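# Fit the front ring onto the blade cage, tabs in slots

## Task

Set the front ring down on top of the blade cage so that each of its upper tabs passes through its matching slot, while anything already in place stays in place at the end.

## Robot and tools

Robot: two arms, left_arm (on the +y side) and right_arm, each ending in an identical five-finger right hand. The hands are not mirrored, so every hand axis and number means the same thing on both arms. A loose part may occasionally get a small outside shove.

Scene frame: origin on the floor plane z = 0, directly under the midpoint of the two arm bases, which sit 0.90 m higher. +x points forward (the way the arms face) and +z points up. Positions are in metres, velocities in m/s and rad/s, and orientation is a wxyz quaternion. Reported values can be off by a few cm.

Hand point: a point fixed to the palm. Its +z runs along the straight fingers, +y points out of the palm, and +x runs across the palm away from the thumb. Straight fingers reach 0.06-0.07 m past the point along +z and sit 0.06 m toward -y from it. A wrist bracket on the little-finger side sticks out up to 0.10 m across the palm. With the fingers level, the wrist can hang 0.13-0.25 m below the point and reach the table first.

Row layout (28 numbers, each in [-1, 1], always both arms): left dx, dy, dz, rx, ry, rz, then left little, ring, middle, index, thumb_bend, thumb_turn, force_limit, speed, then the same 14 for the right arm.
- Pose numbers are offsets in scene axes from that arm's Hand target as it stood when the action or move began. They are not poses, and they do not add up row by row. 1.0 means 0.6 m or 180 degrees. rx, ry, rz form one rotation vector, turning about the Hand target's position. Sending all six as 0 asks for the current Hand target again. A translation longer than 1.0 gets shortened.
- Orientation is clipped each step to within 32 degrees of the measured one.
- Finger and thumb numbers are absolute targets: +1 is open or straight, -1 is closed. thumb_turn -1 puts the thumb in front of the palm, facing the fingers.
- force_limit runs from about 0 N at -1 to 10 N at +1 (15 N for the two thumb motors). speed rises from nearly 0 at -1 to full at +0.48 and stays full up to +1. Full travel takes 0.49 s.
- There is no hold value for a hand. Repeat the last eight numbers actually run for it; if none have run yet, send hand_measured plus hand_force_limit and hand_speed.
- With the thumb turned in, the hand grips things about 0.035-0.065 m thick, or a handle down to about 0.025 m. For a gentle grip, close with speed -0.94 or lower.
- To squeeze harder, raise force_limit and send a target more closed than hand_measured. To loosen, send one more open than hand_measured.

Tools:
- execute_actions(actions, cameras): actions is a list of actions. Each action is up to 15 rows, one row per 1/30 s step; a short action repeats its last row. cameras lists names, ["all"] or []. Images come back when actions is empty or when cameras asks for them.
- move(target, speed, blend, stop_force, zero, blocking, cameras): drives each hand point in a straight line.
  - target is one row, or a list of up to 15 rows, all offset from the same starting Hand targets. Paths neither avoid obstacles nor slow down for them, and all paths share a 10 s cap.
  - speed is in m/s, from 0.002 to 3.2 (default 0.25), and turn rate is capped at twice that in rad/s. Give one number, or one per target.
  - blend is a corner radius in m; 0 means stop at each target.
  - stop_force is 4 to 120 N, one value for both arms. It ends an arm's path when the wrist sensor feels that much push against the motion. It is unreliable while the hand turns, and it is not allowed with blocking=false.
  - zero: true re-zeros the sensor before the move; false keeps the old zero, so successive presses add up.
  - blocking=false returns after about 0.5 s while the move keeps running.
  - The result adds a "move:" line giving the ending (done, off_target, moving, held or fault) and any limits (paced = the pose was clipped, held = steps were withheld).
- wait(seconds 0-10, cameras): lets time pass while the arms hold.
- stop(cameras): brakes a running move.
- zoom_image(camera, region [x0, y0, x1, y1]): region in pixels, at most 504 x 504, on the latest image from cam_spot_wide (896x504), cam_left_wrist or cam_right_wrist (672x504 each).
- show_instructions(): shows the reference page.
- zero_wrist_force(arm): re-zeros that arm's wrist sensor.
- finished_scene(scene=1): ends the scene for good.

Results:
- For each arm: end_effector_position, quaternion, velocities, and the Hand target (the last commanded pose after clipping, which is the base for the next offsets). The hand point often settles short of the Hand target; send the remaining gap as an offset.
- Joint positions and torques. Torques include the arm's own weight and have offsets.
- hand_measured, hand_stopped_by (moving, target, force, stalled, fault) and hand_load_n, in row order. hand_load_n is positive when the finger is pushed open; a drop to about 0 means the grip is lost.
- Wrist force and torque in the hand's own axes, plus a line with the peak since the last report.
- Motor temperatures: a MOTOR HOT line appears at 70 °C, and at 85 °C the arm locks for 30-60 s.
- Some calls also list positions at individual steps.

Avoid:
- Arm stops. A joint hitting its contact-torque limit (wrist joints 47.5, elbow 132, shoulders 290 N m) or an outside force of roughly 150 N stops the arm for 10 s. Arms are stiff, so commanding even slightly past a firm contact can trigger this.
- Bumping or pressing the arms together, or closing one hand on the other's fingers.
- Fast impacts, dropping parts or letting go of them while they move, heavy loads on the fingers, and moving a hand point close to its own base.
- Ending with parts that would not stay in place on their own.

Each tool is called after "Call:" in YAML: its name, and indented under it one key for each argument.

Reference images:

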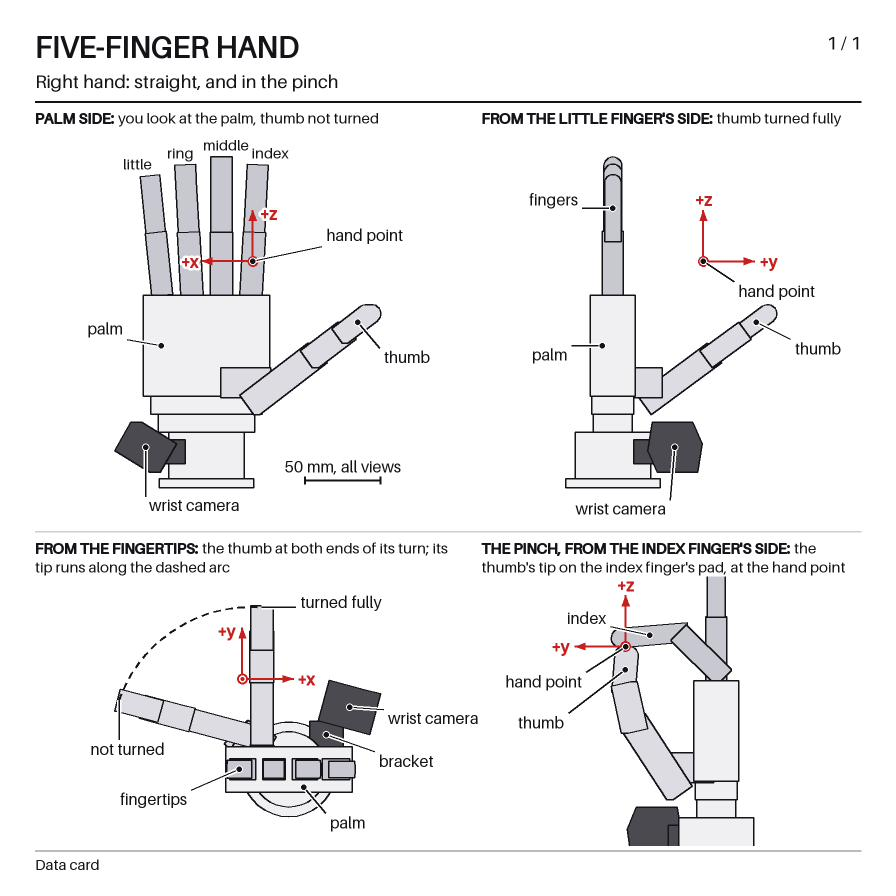

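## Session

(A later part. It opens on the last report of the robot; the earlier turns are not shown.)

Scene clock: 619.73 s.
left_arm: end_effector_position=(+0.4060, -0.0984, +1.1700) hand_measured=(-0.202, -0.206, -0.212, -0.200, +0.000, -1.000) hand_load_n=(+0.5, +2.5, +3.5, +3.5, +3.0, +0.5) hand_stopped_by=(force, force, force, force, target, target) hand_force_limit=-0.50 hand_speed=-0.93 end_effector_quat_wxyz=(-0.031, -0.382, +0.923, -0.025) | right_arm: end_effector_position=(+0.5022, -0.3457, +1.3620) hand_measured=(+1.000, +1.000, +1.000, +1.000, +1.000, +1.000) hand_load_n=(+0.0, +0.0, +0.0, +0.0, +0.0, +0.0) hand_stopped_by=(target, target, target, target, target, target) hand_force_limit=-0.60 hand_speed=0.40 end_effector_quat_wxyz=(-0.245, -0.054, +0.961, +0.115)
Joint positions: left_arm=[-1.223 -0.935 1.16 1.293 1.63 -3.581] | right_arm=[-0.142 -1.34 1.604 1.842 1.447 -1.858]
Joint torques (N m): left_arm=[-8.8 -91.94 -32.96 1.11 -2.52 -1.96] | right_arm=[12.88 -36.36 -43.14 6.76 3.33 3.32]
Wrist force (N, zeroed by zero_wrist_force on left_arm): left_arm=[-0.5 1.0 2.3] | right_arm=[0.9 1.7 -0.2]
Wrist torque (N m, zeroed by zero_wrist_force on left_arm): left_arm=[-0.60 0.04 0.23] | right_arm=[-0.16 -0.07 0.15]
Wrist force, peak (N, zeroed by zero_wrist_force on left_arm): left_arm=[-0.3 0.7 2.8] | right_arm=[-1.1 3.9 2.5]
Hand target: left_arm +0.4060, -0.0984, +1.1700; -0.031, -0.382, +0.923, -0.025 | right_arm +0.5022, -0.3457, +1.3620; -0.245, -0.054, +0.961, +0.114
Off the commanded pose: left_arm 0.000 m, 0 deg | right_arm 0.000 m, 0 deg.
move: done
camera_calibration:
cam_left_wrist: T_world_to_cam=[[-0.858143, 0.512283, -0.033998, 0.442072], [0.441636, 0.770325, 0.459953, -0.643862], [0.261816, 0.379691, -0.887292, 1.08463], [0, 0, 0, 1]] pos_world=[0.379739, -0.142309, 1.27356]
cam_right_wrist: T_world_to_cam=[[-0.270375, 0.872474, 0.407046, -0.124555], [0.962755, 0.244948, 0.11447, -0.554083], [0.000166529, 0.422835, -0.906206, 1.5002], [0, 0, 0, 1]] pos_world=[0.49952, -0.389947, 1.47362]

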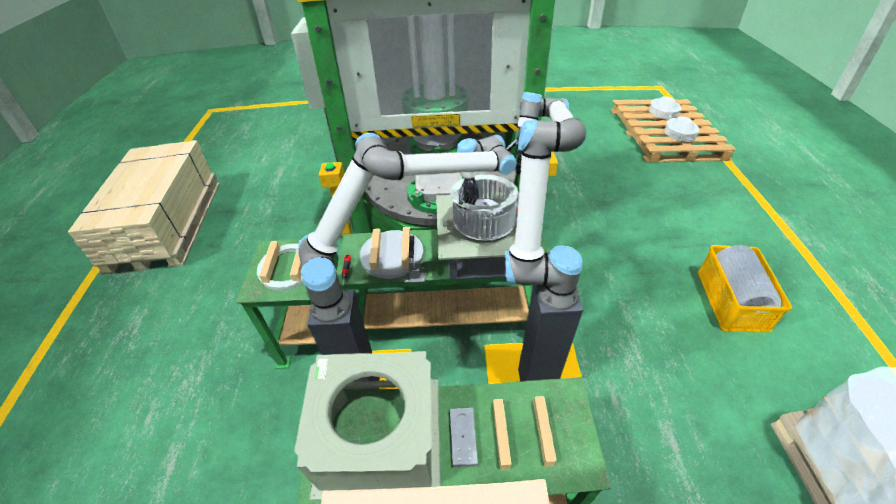

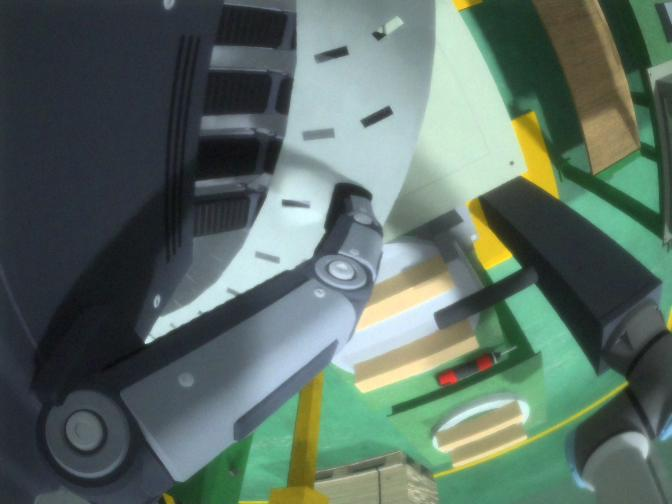

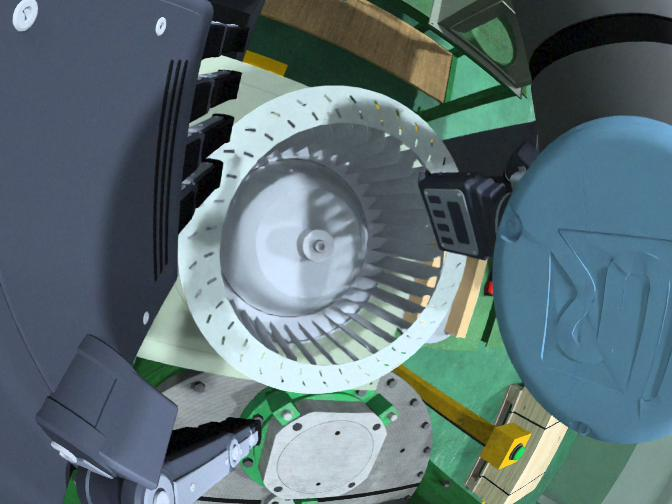

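Call:
move:
  target: [0.0677, 0.0322, -0.0133, -0.01823, 0.00142, -0.08332, -0.26, -0.28, -0.45, -0.4, 0, -1, -0.5, -0.93, 0, 0, 0, 0, 0, 0, 1, 1, 1, 1, 1, 1, -0.6, 0.4]
  speed: 0.08
  cameras: ["cam_right_wrist", "cam_spot_wide"]

Call:
zoom_image:
  camera: "cam_right_wrist"
  region: [170, 80, 310, 220]

Call:
zoom_image:
  camera: "cam_right_wrist"
  region: [170, 220, 310, 360]

Call:
zoom_image:
  camera: "cam_right_wrist"
  region: [230, 280, 370, 420]

Call:
zoom_image:
  camera: "cam_right_wrist"
  region: [350, 250, 490, 390]

Call:
zoom_image:
  camera: "cam_right_wrist"
  region: [300, 70, 440, 210]

Scene clock: 656.23 s.
left_arm: end_effector_position=(+0.4466, -0.0791, +1.1620) hand_measured=(-0.202, -0.206, -0.212, -0.200, +0.000, -1.000) hand_load_n=(+1.0, +2.5, +3.5, +3.5, +3.0, +0.5) hand_stopped_by=(force, force, force, force, target, target) hand_force_limit=-0.50 hand_speed=-0.93 end_effector_quat_wxyz=(-0.047, -0.258, +0.964, -0.046) | right_arm: end_effector_position=(+0.5022, -0.3457, +1.3620) hand_measured=(+1.000, +1.000, +1.000, +1.000, +1.000, +1.000) hand_load_n=(+0.0, +0.0, +0.0, +0.0, +0.0, +0.0) hand_stopped_by=(target, target, target, target, target, target) hand_force_limit=-0.60 hand_speed=0.40 end_effector_quat_wxyz=(-0.245, -0.054, +0.961, +0.114)
Joint positions: left_arm=[-1.174 -0.945 1.181 1.255 1.676 -3.271] | right_arm=[-0.142 -1.34 1.604 1.842 1.447 -1.858]
Joint torques (N m): left_arm=[9.86 -108.1 -33.51 0.88 2.37 2.37] | right_arm=[11.23 -36.72 -42.35 6.68 2.78 3.39]
Wrist force (N, zeroed by zero_wrist_force on left_arm): left_arm=[-0.6 0.1 2.2] | right_arm=[0.8 1.6 -0.1]
Wrist torque (N m, zeroed by zero_wrist_force on left_arm): left_arm=[-0.76 0.05 -0.04] | right_arm=[-0.19 -0.06 0.13]
Wrist force, peak (N, zeroed by zero_wrist_force on left_arm): left_arm=[0.0 0.8 2.9] | right_arm=[1.2 2.5 0.1]
Hand target: left_arm +0.4466, -0.0791, +1.1620; -0.047, -0.258, +0.964, -0.046 | right_arm +0.5022, -0.3457, +1.3620; -0.245, -0.054, +0.961, +0.114
Off the commanded pose: left_arm 0.000 m, 0 deg | right_arm 0.000 m, 0 deg.
move: done
camera_calibration:
cam_right_wrist: T_world_to_cam=[[-0.27046, 0.872469, 0.407001, -0.124577], [0.962731, 0.24503, 0.114494, -0.554111], [0.000165204, 0.422799, -0.906223, 1.50026], [0, 0, 0, 1]] pos_world=[0.49952, -0.389847, 1.47372]
Images, in order (width x height): cam_spot_wide 896x504, cam_right_wrist 672x504.

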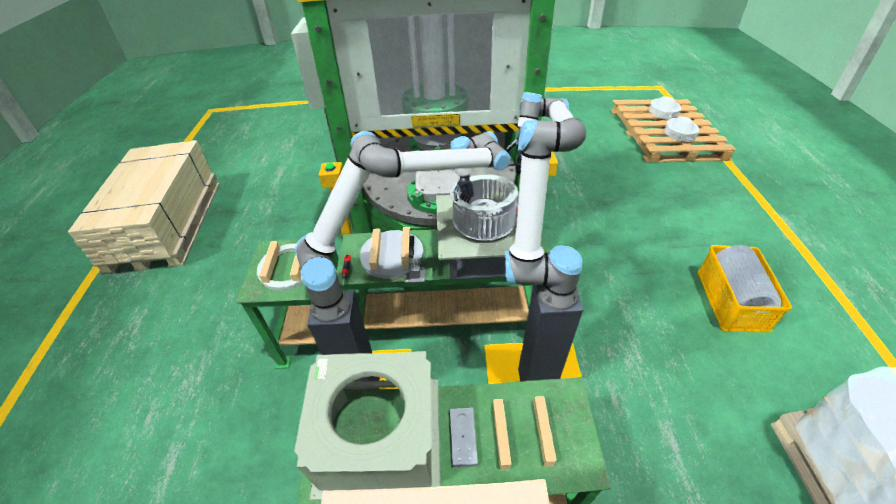

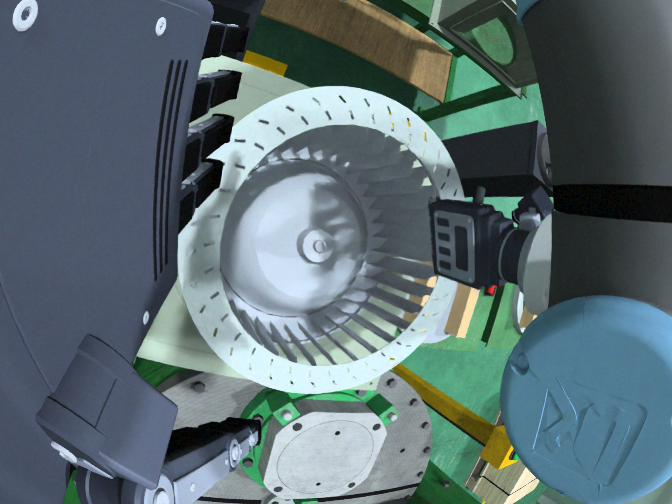

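Scaled by 3.600 from the camera's 672x504 image, which has a finer 960x720 frame.

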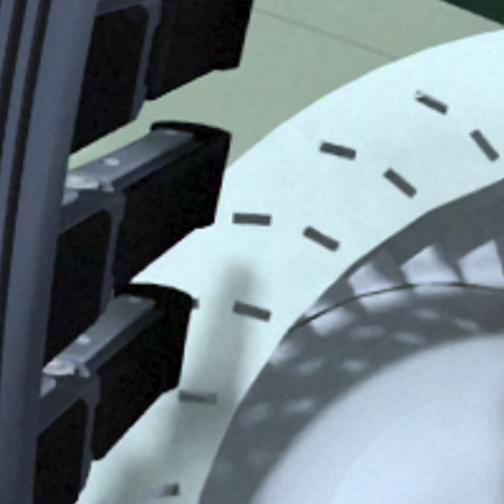

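Scaled by 3.600 from the camera's 672x504 image, which has a finer 960x720 frame.

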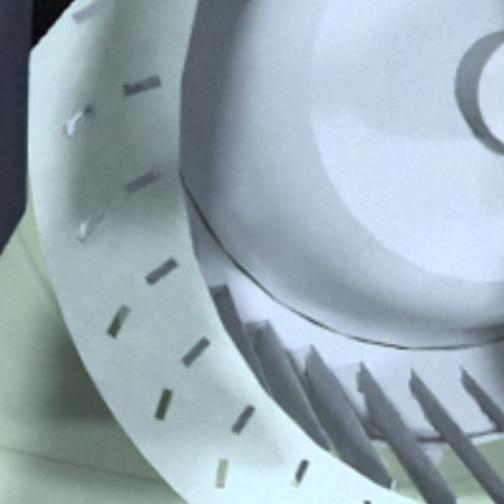

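Scaled by 3.600 from the camera's 672x504 image, which has a finer 960x720 frame.

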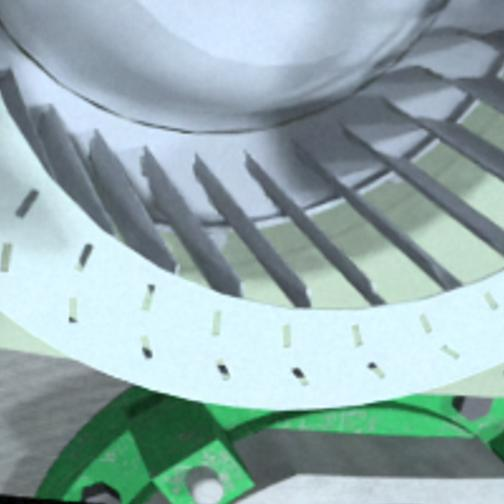

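Scaled by 3.600 from the camera's 672x504 image, which has a finer 960x720 frame.

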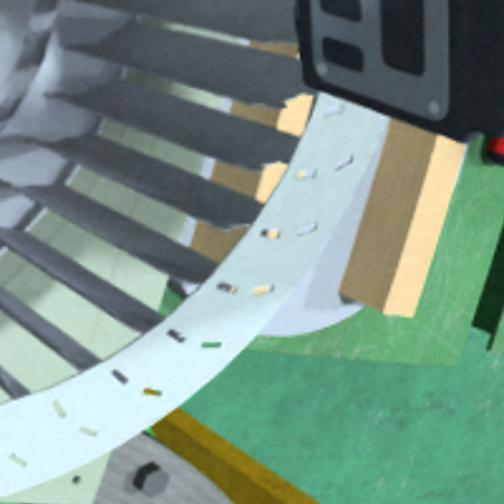

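Scaled by 3.600 from the camera's 672x504 image, which has a finer 960x720 frame.

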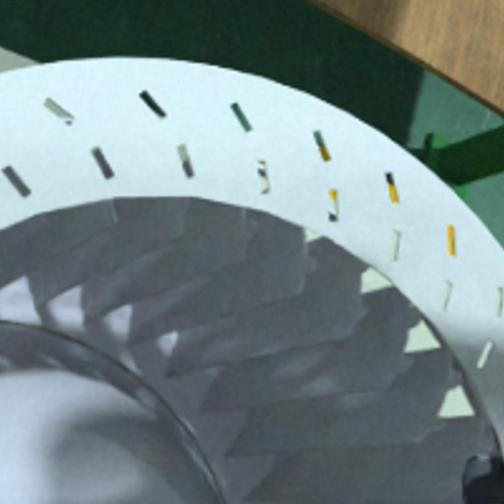

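Call:
move:
  target: [0, 0, -0.0133, 0, 0, 0, -0.26, -0.28, -0.45, -0.4, 0, -1, -0.5, -0.93, 0.143, 0.1145, -0.1367, -0.1389, 0, 0, 1, 1, 1, 1, 1, 1, -0.6, 0.4]
  speed: 0.1
  cameras: ["cam_right_wrist", "cam_left_wrist"]

Call:
zoom_image:
  camera: "cam_right_wrist"
  region: [180, 100, 480, 400]

Scene clock: 693.80 s.
left_arm: end_effector_position=(+0.4466, -0.0791, +1.1543) hand_measured=(-0.202, -0.206, -0.212, -0.200, +0.000, -1.000) hand_load_n=(+1.0, +3.5, +4.0, +3.5, +3.0, +0.5) hand_stopped_by=(force, force, force, force, target, target) hand_force_limit=-0.50 hand_speed=-0.93 end_effector_quat_wxyz=(-0.047, -0.258, +0.964, -0.046) | right_arm: end_effector_position=(+0.5779, -0.2849, +1.2895) hand_measured=(+1.000, +1.000, +1.000, +1.000, +1.000, +1.000) hand_load_n=(+0.0, +0.0, +0.0, +0.0, +0.0, +0.0) hand_stopped_by=(target, target, target, target, target, target) hand_force_limit=-0.60 hand_speed=0.40 end_effector_quat_wxyz=(-0.251, -0.006, +0.965, -0.072)
Joint positions: left_arm=[-1.174 -0.942 1.19 1.244 1.676 -3.271] | right_arm=[0.101 -1.137 1.408 1.82 1.663 -1.458]
Joint torques (N m): left_arm=[6.74 -84.98 -32.98 1.09 2.3 2.38] | right_arm=[-10.58 -83.23 -26.38 2.74 -3.74 -3.4]
Wrist force (N, zeroed by zero_wrist_force on left_arm): left_arm=[-0.6 0.6 1.8] | right_arm=[0.6 0.7 -0.5]
Wrist torque (N m, zeroed by zero_wrist_force on left_arm): left_arm=[-0.56 -0.03 0.00] | right_arm=[-0.11 0.02 0.21]
Wrist force, peak (N, zeroed by zero_wrist_force on left_arm): left_arm=[-0.1 1.0 3.0] | right_arm=[-0.8 2.7 -0.1]
Hand target: left_arm +0.4466, -0.0791, +1.1543; -0.047, -0.258, +0.964, -0.046 | right_arm +0.5779, -0.2850, +1.2895; -0.251, -0.006, +0.965, -0.072 (not the last commanded pose)
Off the commanded pose: left_arm 0.000 m, 0 deg | right_arm 0.016 m, 3 deg.
move: held (right_arm; a check stopped the path); limits=held
pose unreachable (right arm): on one or more control steps of this call, first in action 0 (counted from 0), this arm could not follow its commanded pose, so it was not sent that pose on those steps. It may still have moved: this result reports where it is.
cause: moving toward the commanded pose would bring a part of the arm too close to another arm (a part of this arm just beyond joint 6 (wrist 3) and a part of the left arm just beyond its joint 4 (wrist 1), along the way the arms are being sent, or toward where that arm still pushes).
camera_calibration:
cam_left_wrist: T_world_to_cam=[[-0.696879, 0.714161, -0.0658283, 0.447196], [0.63117, 0.654293, 0.416563, -0.713164], [0.340564, 0.248745, -0.90672, 1.02963], [0, 0, 0, 1]] pos_world=[0.411113, -0.108868, 1.2601]
cam_right_wrist: T_world_to_cam=[[-0.270739, 0.961388, 0.0493332, 0.359206], [0.962653, 0.270359, 0.0143516, -0.49719], [0.000459818, 0.0513763, -0.998679, 1.42203], [0, 0, 0, 1]] pos_world=[0.575219, -0.283975, 1.40957]
Images, in order (width x height): cam_left_wrist 672x504, cam_right_wrist 672x504.

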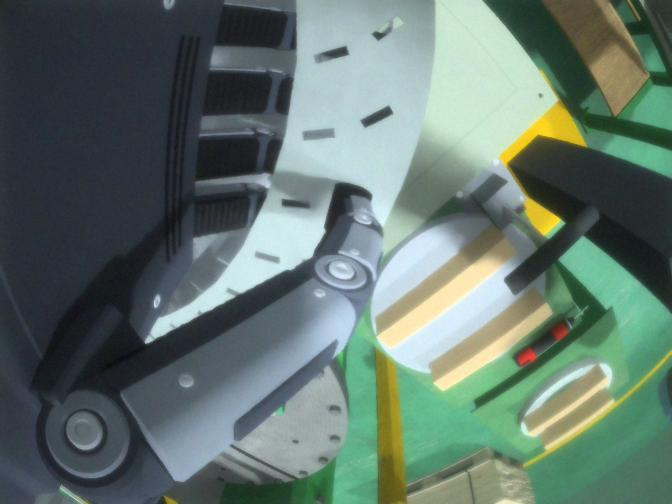

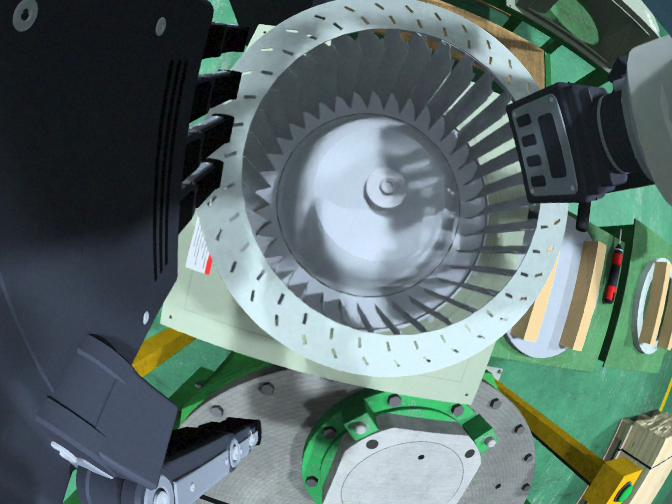

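Scaled by 1.680 from the camera's 672x504 image, which has a finer 960x720 frame.

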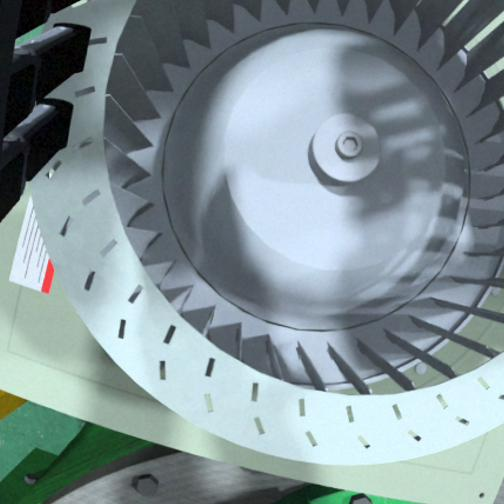

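Call:
zoom_image:
  camera: "cam_right_wrist"
  region: [280, 280, 400, 400]

Call:
zoom_image:
  camera: "cam_right_wrist"
  region: [380, 280, 500, 400]

Call:
zoom_image:
  camera: "cam_right_wrist"
  region: [200, 220, 320, 340]

Call:
zoom_image:
  camera: "cam_right_wrist"
  region: [470, 200, 590, 320]

Scaled by 4.200 from the camera's 672x504 image, which has a finer 960x720 frame.

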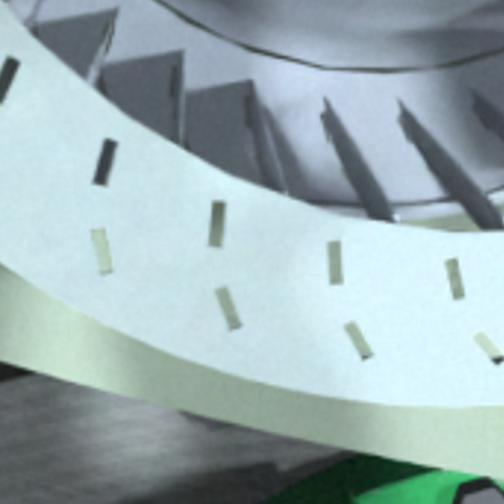

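Scaled by 4.200 from the camera's 672x504 image, which has a finer 960x720 frame.

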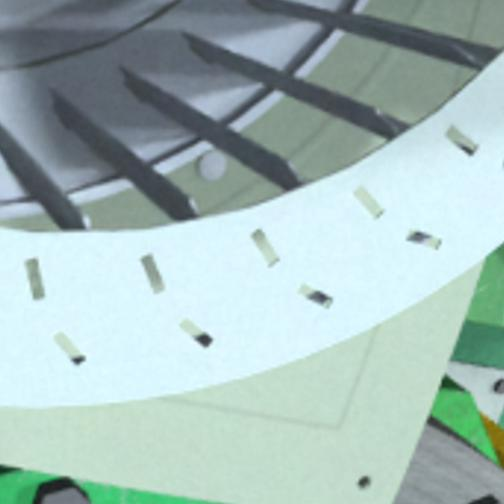

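Scaled by 4.200 from the camera's 672x504 image, which has a finer 960x720 frame.

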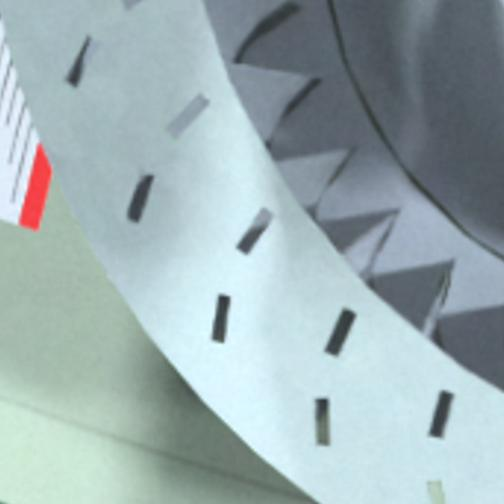

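Scaled by 4.200 from the camera's 672x504 image, which has a finer 960x720 frame.

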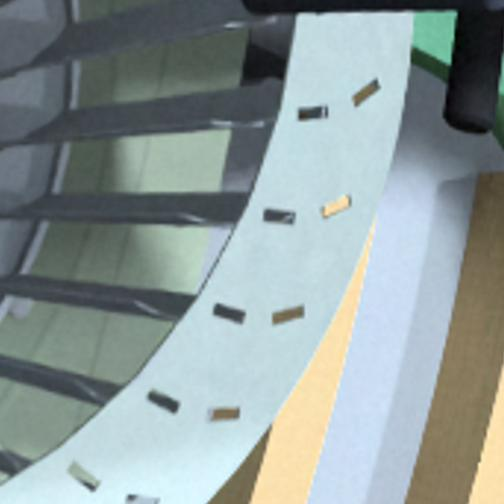

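Call:
move:
  target:
    - [0, 0, 0.1, 0, 0, 0, -0.26, -0.28, -0.45, -0.4, 0, -1, -0.5, -0.93, 0, 0, 0, 0, 0, 0, 1, 1, 1, 1, 1, 1, -0.6, 0.4]
    - [0, 0.6, 0.12, 0, 0, 0, -0.26, -0.28, -0.45, -0.4, 0, -1, -0.5, -0.93, 0, 0, 0, 0, 0, 0, 1, 1, 1, 1, 1, 1, -0.6, 0.4]
  speed: 0.15
  blend: [0.02, 0]
  cameras: ["cam_right_wrist"]

Call:
zoom_image:
  camera: "cam_right_wrist"
  region: [280, 260, 400, 380]

Call:
zoom_image:
  camera: "cam_right_wrist"
  region: [380, 260, 500, 380]

Call:
zoom_image:
  camera: "cam_right_wrist"
  region: [210, 220, 330, 340]

Call:
zoom_image:
  camera: "cam_right_wrist"
  region: [450, 160, 570, 280]

Call:
zoom_image:
  camera: "cam_right_wrist"
  region: [210, 100, 330, 220]

Call:
zoom_image:
  camera: "cam_right_wrist"
  region: [300, 20, 420, 140]

Call:
zoom_image:
  camera: "cam_right_wrist"
  region: [400, 40, 520, 160]

Scene clock: 733.13 s.
left_arm: end_effector_position=(+0.4466, +0.2808, +1.2263) hand_measured=(-0.202, -0.206, -0.212, -0.200, +0.000, -1.000) hand_load_n=(+0.5, +3.0, +3.5, +4.0, +3.0, +0.5) hand_stopped_by=(force, force, force, force, target, target) hand_force_limit=-0.50 hand_speed=-0.93 end_effector_quat_wxyz=(-0.047, -0.258, +0.964, -0.046) | right_arm: end_effector_position=(+0.5779, -0.2850, +1.2895) hand_measured=(+1.000, +1.000, +1.000, +1.000, +1.000, +1.000) hand_load_n=(+0.0, +0.0, +0.0, +0.0, +0.0, +0.0) hand_stopped_by=(target, target, target, target, target, target) hand_force_limit=-0.60 hand_speed=0.40 end_effector_quat_wxyz=(-0.251, -0.006, +0.965, -0.072)
Joint positions: left_arm=[-0.896 -1.393 1.712 1.204 1.694 -2.992] | right_arm=[0.101 -1.138 1.408 1.82 1.663 -1.458]
Joint torques (N m): left_arm=[10.07 -70.7 -33.26 2.55 2.52 1.8] | right_arm=[-11.23 -81.96 -26.21 2.66 -3.71 -3.61]
Wrist force (N, zeroed by zero_wrist_force on left_arm): left_arm=[-0.4 1.1 2.6] | right_arm=[0.8 0.7 -0.5]
Wrist torque (N m, zeroed by zero_wrist_force on left_arm): left_arm=[-0.64 0.01 0.00] | right_arm=[-0.09 -0.03 0.22]
Wrist force, peak (N, zeroed by zero_wrist_force on left_arm): left_arm=[-1.3 0.5 4.4] | right_arm=[1.5 1.0 -0.5]
Hand target: left_arm +0.4466, +0.2809, +1.2263; -0.047, -0.258, +0.964, -0.046 | right_arm +0.5779, -0.2850, +1.2895; -0.251, -0.006, +0.965, -0.072
Off the commanded pose: left_arm 0.000 m, 0 deg | right_arm 0.000 m, 0 deg.
move: done
camera_calibration:
cam_right_wrist: T_world_to_cam=[[-0.270744, 0.961383, 0.0494022, 0.359083], [0.962651, 0.270357, 0.014475, -0.497267], [0.000559751, 0.0514761, -0.998674, 1.42199], [0, 0, 0, 1]] pos_world=[0.575118, -0.283975, 1.40957]
Images, in order (width x height): cam_right_wrist 672x504.

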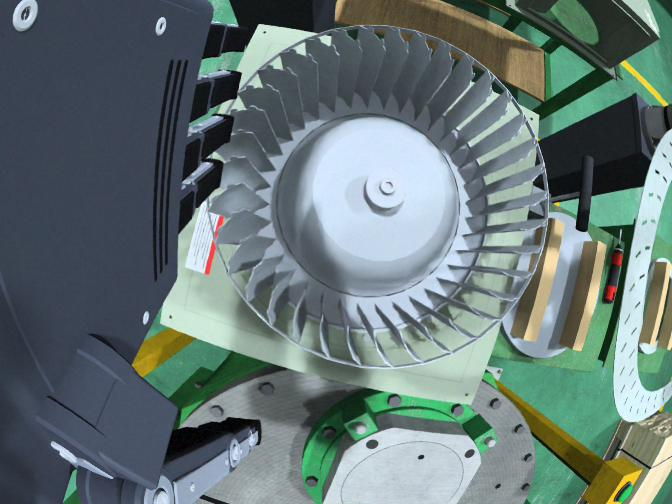

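Scaled by 4.200 from the camera's 672x504 image, which has a finer 960x720 frame.

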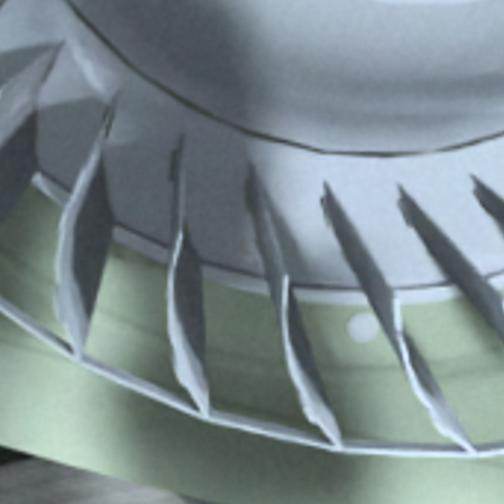

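Scaled by 4.200 from the camera's 672x504 image, which has a finer 960x720 frame.

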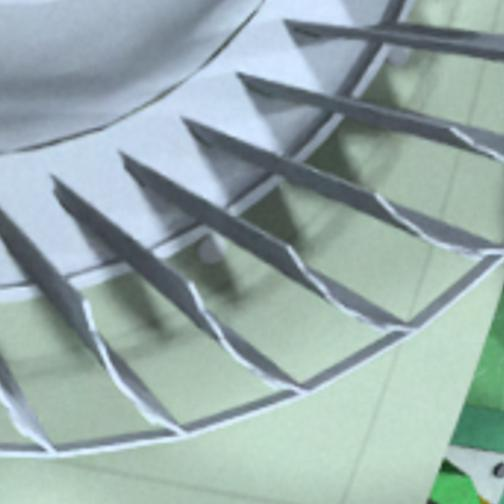

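Scaled by 4.200 from the camera's 672x504 image, which has a finer 960x720 frame.

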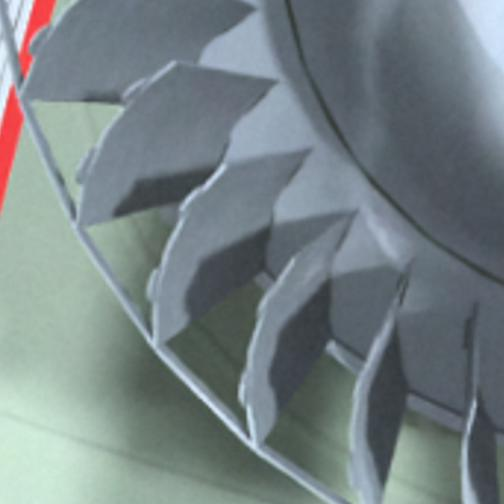

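Scaled by 4.200 from the camera's 672x504 image, which has a finer 960x720 frame.

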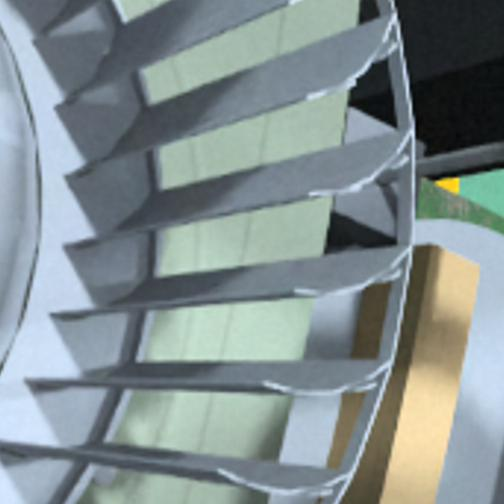

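Scaled by 4.200 from the camera's 672x504 image, which has a finer 960x720 frame.

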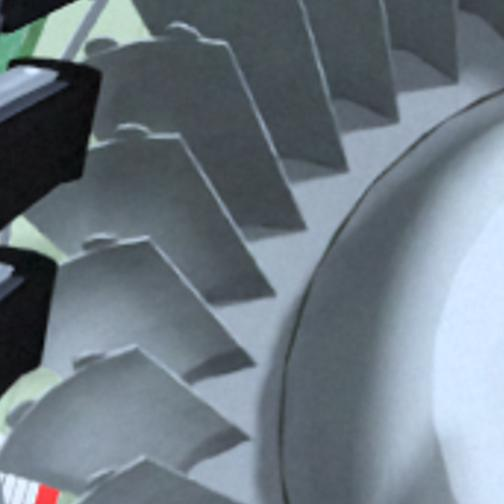

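Scaled by 4.200 from the camera's 672x504 image, which has a finer 960x720 frame.

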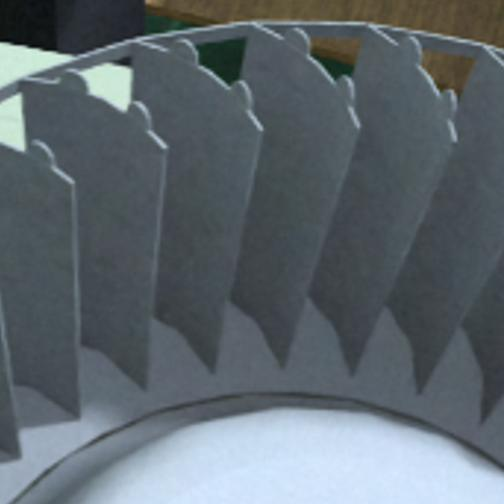

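Scaled by 4.200 from the camera's 672x504 image, which has a finer 960x720 frame.

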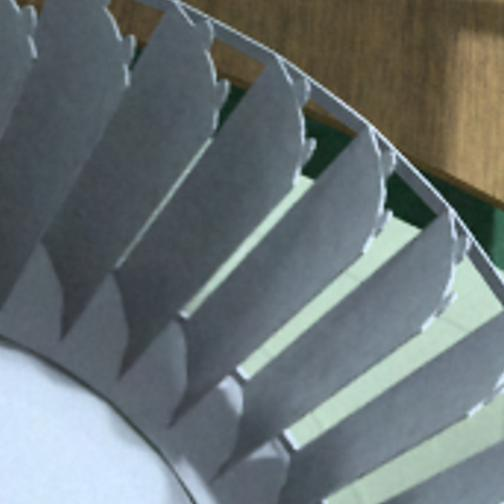

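Call:
zoom_image:
  camera: "cam_right_wrist"
  region: [390, 310, 460, 380]

Call:
zoom_image:
  camera: "cam_right_wrist"
  region: [340, 310, 410, 380]

Call:
zoom_image:
  camera: "cam_right_wrist"
  region: [290, 290, 360, 360]

Call:
zoom_image:
  camera: "cam_right_wrist"
  region: [240, 250, 310, 320]

Call:
zoom_image:
  camera: "cam_right_wrist"
  region: [500, 200, 570, 270]

Call:
zoom_image:
  camera: "cam_right_wrist"
  region: [450, 270, 520, 340]

Scaled by 7.200 from the camera's 672x504 image, which has a finer 960x720 frame.

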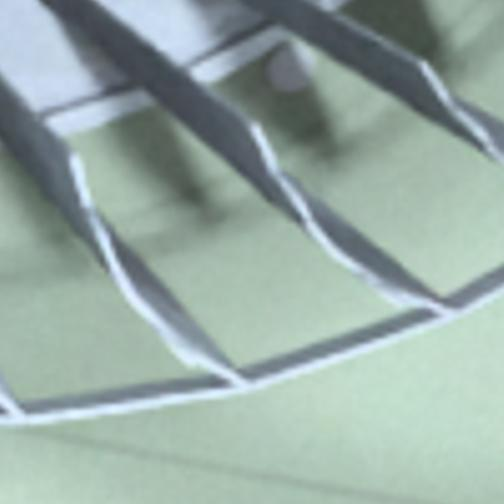

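Scaled by 7.200 from the camera's 672x504 image, which has a finer 960x720 frame.

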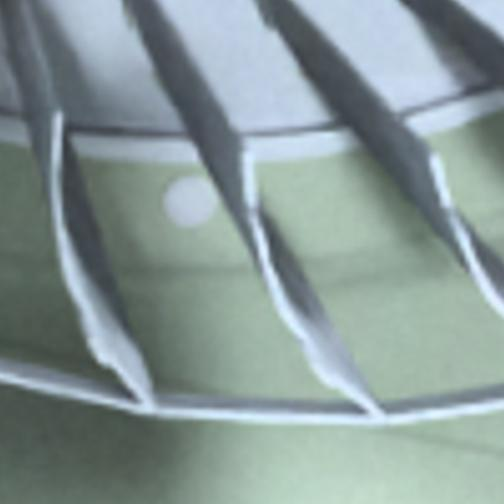

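Scaled by 7.200 from the camera's 672x504 image, which has a finer 960x720 frame.

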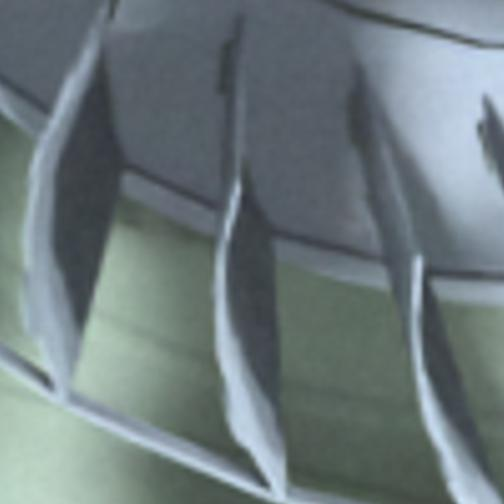

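Scaled by 7.200 from the camera's 672x504 image, which has a finer 960x720 frame.

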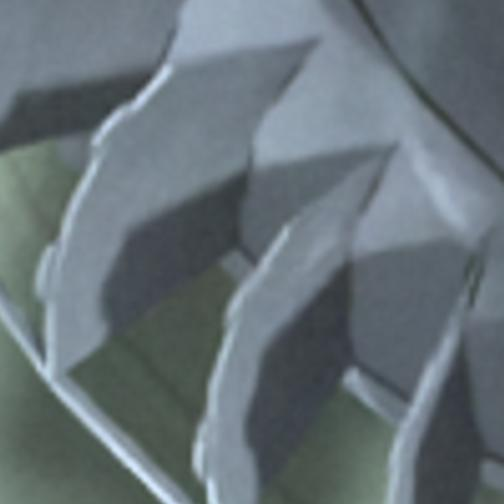

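Scaled by 7.200 from the camera's 672x504 image, which has a finer 960x720 frame.

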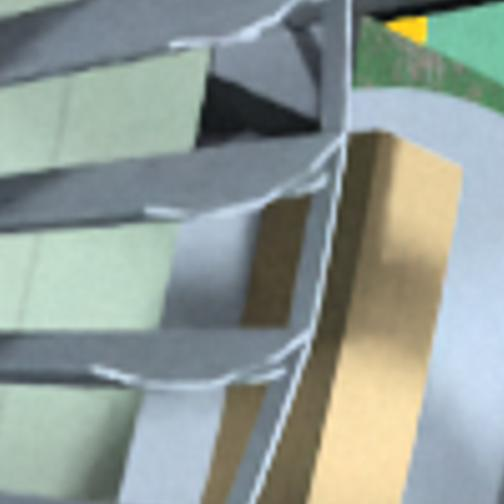

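Scaled by 7.200 from the camera's 672x504 image, which has a finer 960x720 frame.

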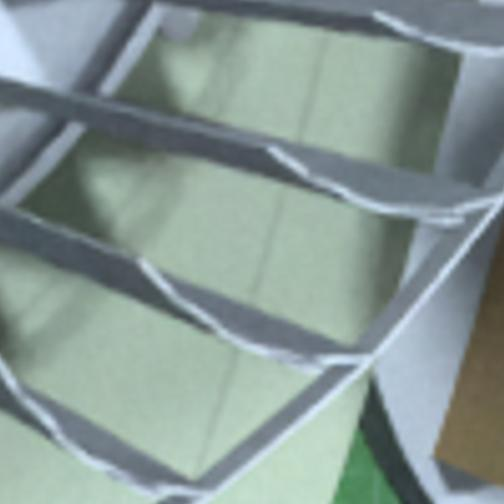

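Call:
move:
  target:
    - [0.0092, -0.605, 0, 0, 0, -0.00833, -0.26, -0.28, -0.45, -0.4, 0, -1, -0.5, -0.93, 0, 0, 0, 0, 0, 0, 1, 1, 1, 1, 1, 1, -0.6, 0.4]
    - [0.0092, -0.605, -0.115, 0, 0, -0.00833, -0.26, -0.28, -0.45, -0.4, 0, -1, -0.5, -0.93, 0, 0, 0, 0, 0, 0, 1, 1, 1, 1, 1, 1, -0.6, 0.4]
  speed: 0.15
  blend: [0.01, 0]
  cameras: ["cam_right_wrist"]

Call:
zoom_image:
  camera: "cam_right_wrist"
  region: [280, 280, 400, 400]

Call:
zoom_image:
  camera: "cam_right_wrist"
  region: [380, 280, 500, 400]

Call:
zoom_image:
  camera: "cam_right_wrist"
  region: [200, 220, 320, 340]

Call:
zoom_image:
  camera: "cam_right_wrist"
  region: [470, 200, 590, 320]

Call:
zoom_image:
  camera: "cam_right_wrist"
  region: [300, 0, 420, 120]

Call:
zoom_image:
  camera: "cam_right_wrist"
  region: [400, 0, 520, 120]

Scene clock: 766.90 s.
left_arm: end_effector_position=(+0.4518, -0.0792, +1.2159) hand_measured=(-0.202, -0.206, -0.212, -0.200, +0.000, -1.000) hand_load_n=(+1.0, +2.5, +4.0, +3.5, +3.0, +0.5) hand_stopped_by=(force, force, force, force, target, target) hand_force_limit=-0.50 hand_speed=-0.93 end_effector_quat_wxyz=(-0.047, -0.245, +0.967, -0.046) | right_arm: end_effector_position=(+0.5779, -0.2850, +1.2895) hand_measured=(+1.000, +1.000, +1.000, +1.000, +1.000, +1.000) hand_load_n=(+0.5, +0.0, +0.0, +0.0, +0.0, +0.0) hand_stopped_by=(target, target, target, target, target, target) hand_force_limit=-0.60 hand_speed=0.40 end_effector_quat_wxyz=(-0.251, -0.006, +0.965, -0.072)
Joint positions: left_arm=[-1.169 -0.958 1.107 1.346 1.678 -3.241] | right_arm=[0.101 -1.138 1.408 1.82 1.663 -1.458]
Joint torques (N m): left_arm=[9.68 -106 -50.46 6.1 -1.23 2.29] | right_arm=[-10.9 -81.81 -27.11 3.3 -2.98 -3.35]
Wrist force (N, zeroed by zero_wrist_force on left_arm): left_arm=[-0.3 0.3 1.8] | right_arm=[0.8 0.6 -0.2]
Wrist torque (N m, zeroed by zero_wrist_force on left_arm): left_arm=[-0.54 0.01 0.20] | right_arm=[-0.12 -0.02 0.22]
Wrist force, peak (N, zeroed by zero_wrist_force on left_arm): left_arm=[-0.8 -0.3 8.9] | right_arm=[1.2 0.9 -0.6]
Hand target: left_arm +0.4518, -0.0791, +1.2160; -0.047, -0.245, +0.967, -0.046 (not the last commanded pose) | right_arm +0.5779, -0.2850, +1.2895; -0.251, -0.006, +0.965, -0.072
Off the commanded pose: left_arm 0.059 m, 0 deg | right_arm 0.000 m, 0 deg.
move: held (left_arm; a check stopped the path); path passed 1 of 2 targets; limits=held
pose unreachable (left arm): on one or more control steps of this call, first in action 0 (counted from 0), this arm could not follow its commanded pose, so it was not sent that pose on those steps. It may still have moved: this result reports where it is.
cause: moving toward the commanded pose would bring a part of the arm too close to another arm (a part of this arm just beyond joint 4 (wrist 1) and a part of the right arm just beyond its joint 6 (wrist 3), 16 mm apart when this arm was first held).
camera_calibration:
cam_right_wrist: T_world_to_cam=[[-0.270744, 0.961383, 0.0494022, 0.359083], [0.962651, 0.270357, 0.014475, -0.497267], [0.000559751, 0.0514761, -0.998674, 1.42199], [0, 0, 0, 1]] pos_world=[0.575118, -0.283975, 1.40957]
Images, in order (width x height): cam_right_wrist 672x504.

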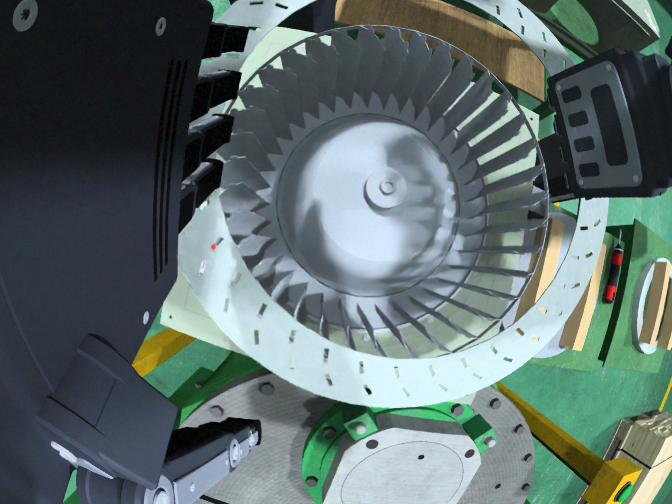

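Scaled by 4.200 from the camera's 672x504 image, which has a finer 960x720 frame.

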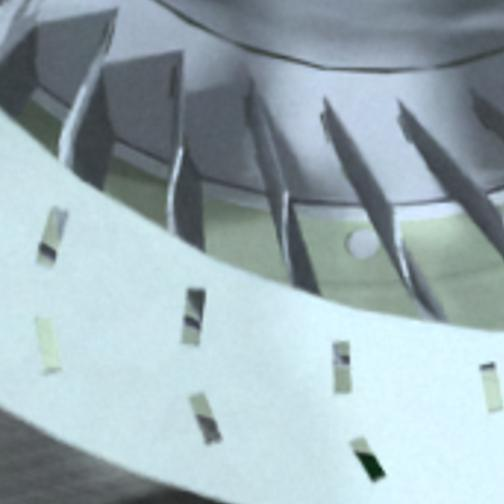

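Scaled by 4.200 from the camera's 672x504 image, which has a finer 960x720 frame.

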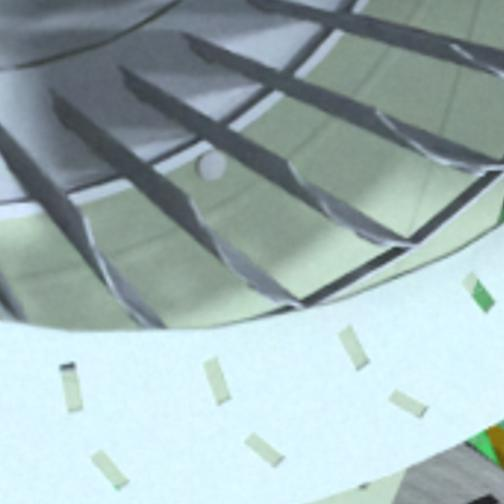

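Scaled by 4.200 from the camera's 672x504 image, which has a finer 960x720 frame.

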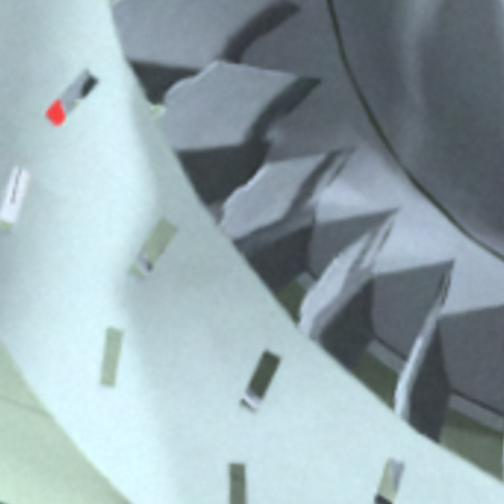

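Scaled by 4.200 from the camera's 672x504 image, which has a finer 960x720 frame.

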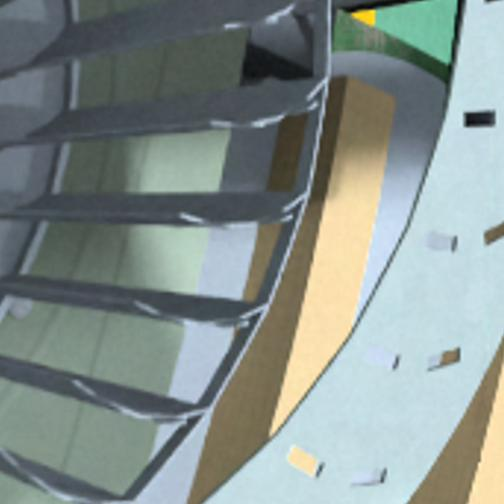

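Scaled by 4.200 from the camera's 672x504 image, which has a finer 960x720 frame.

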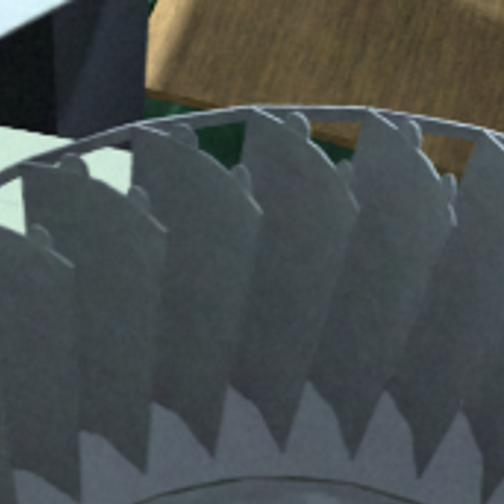

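Scaled by 4.200 from the camera's 672x504 image, which has a finer 960x720 frame.

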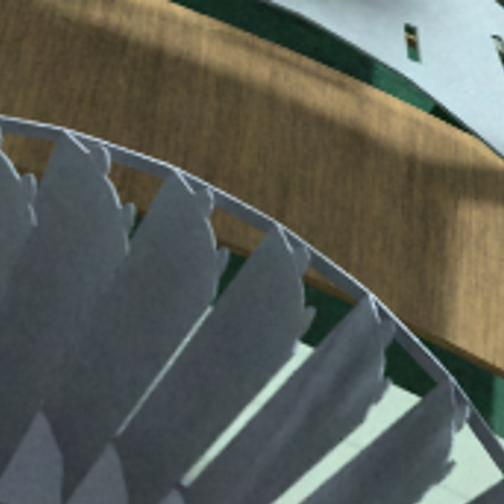

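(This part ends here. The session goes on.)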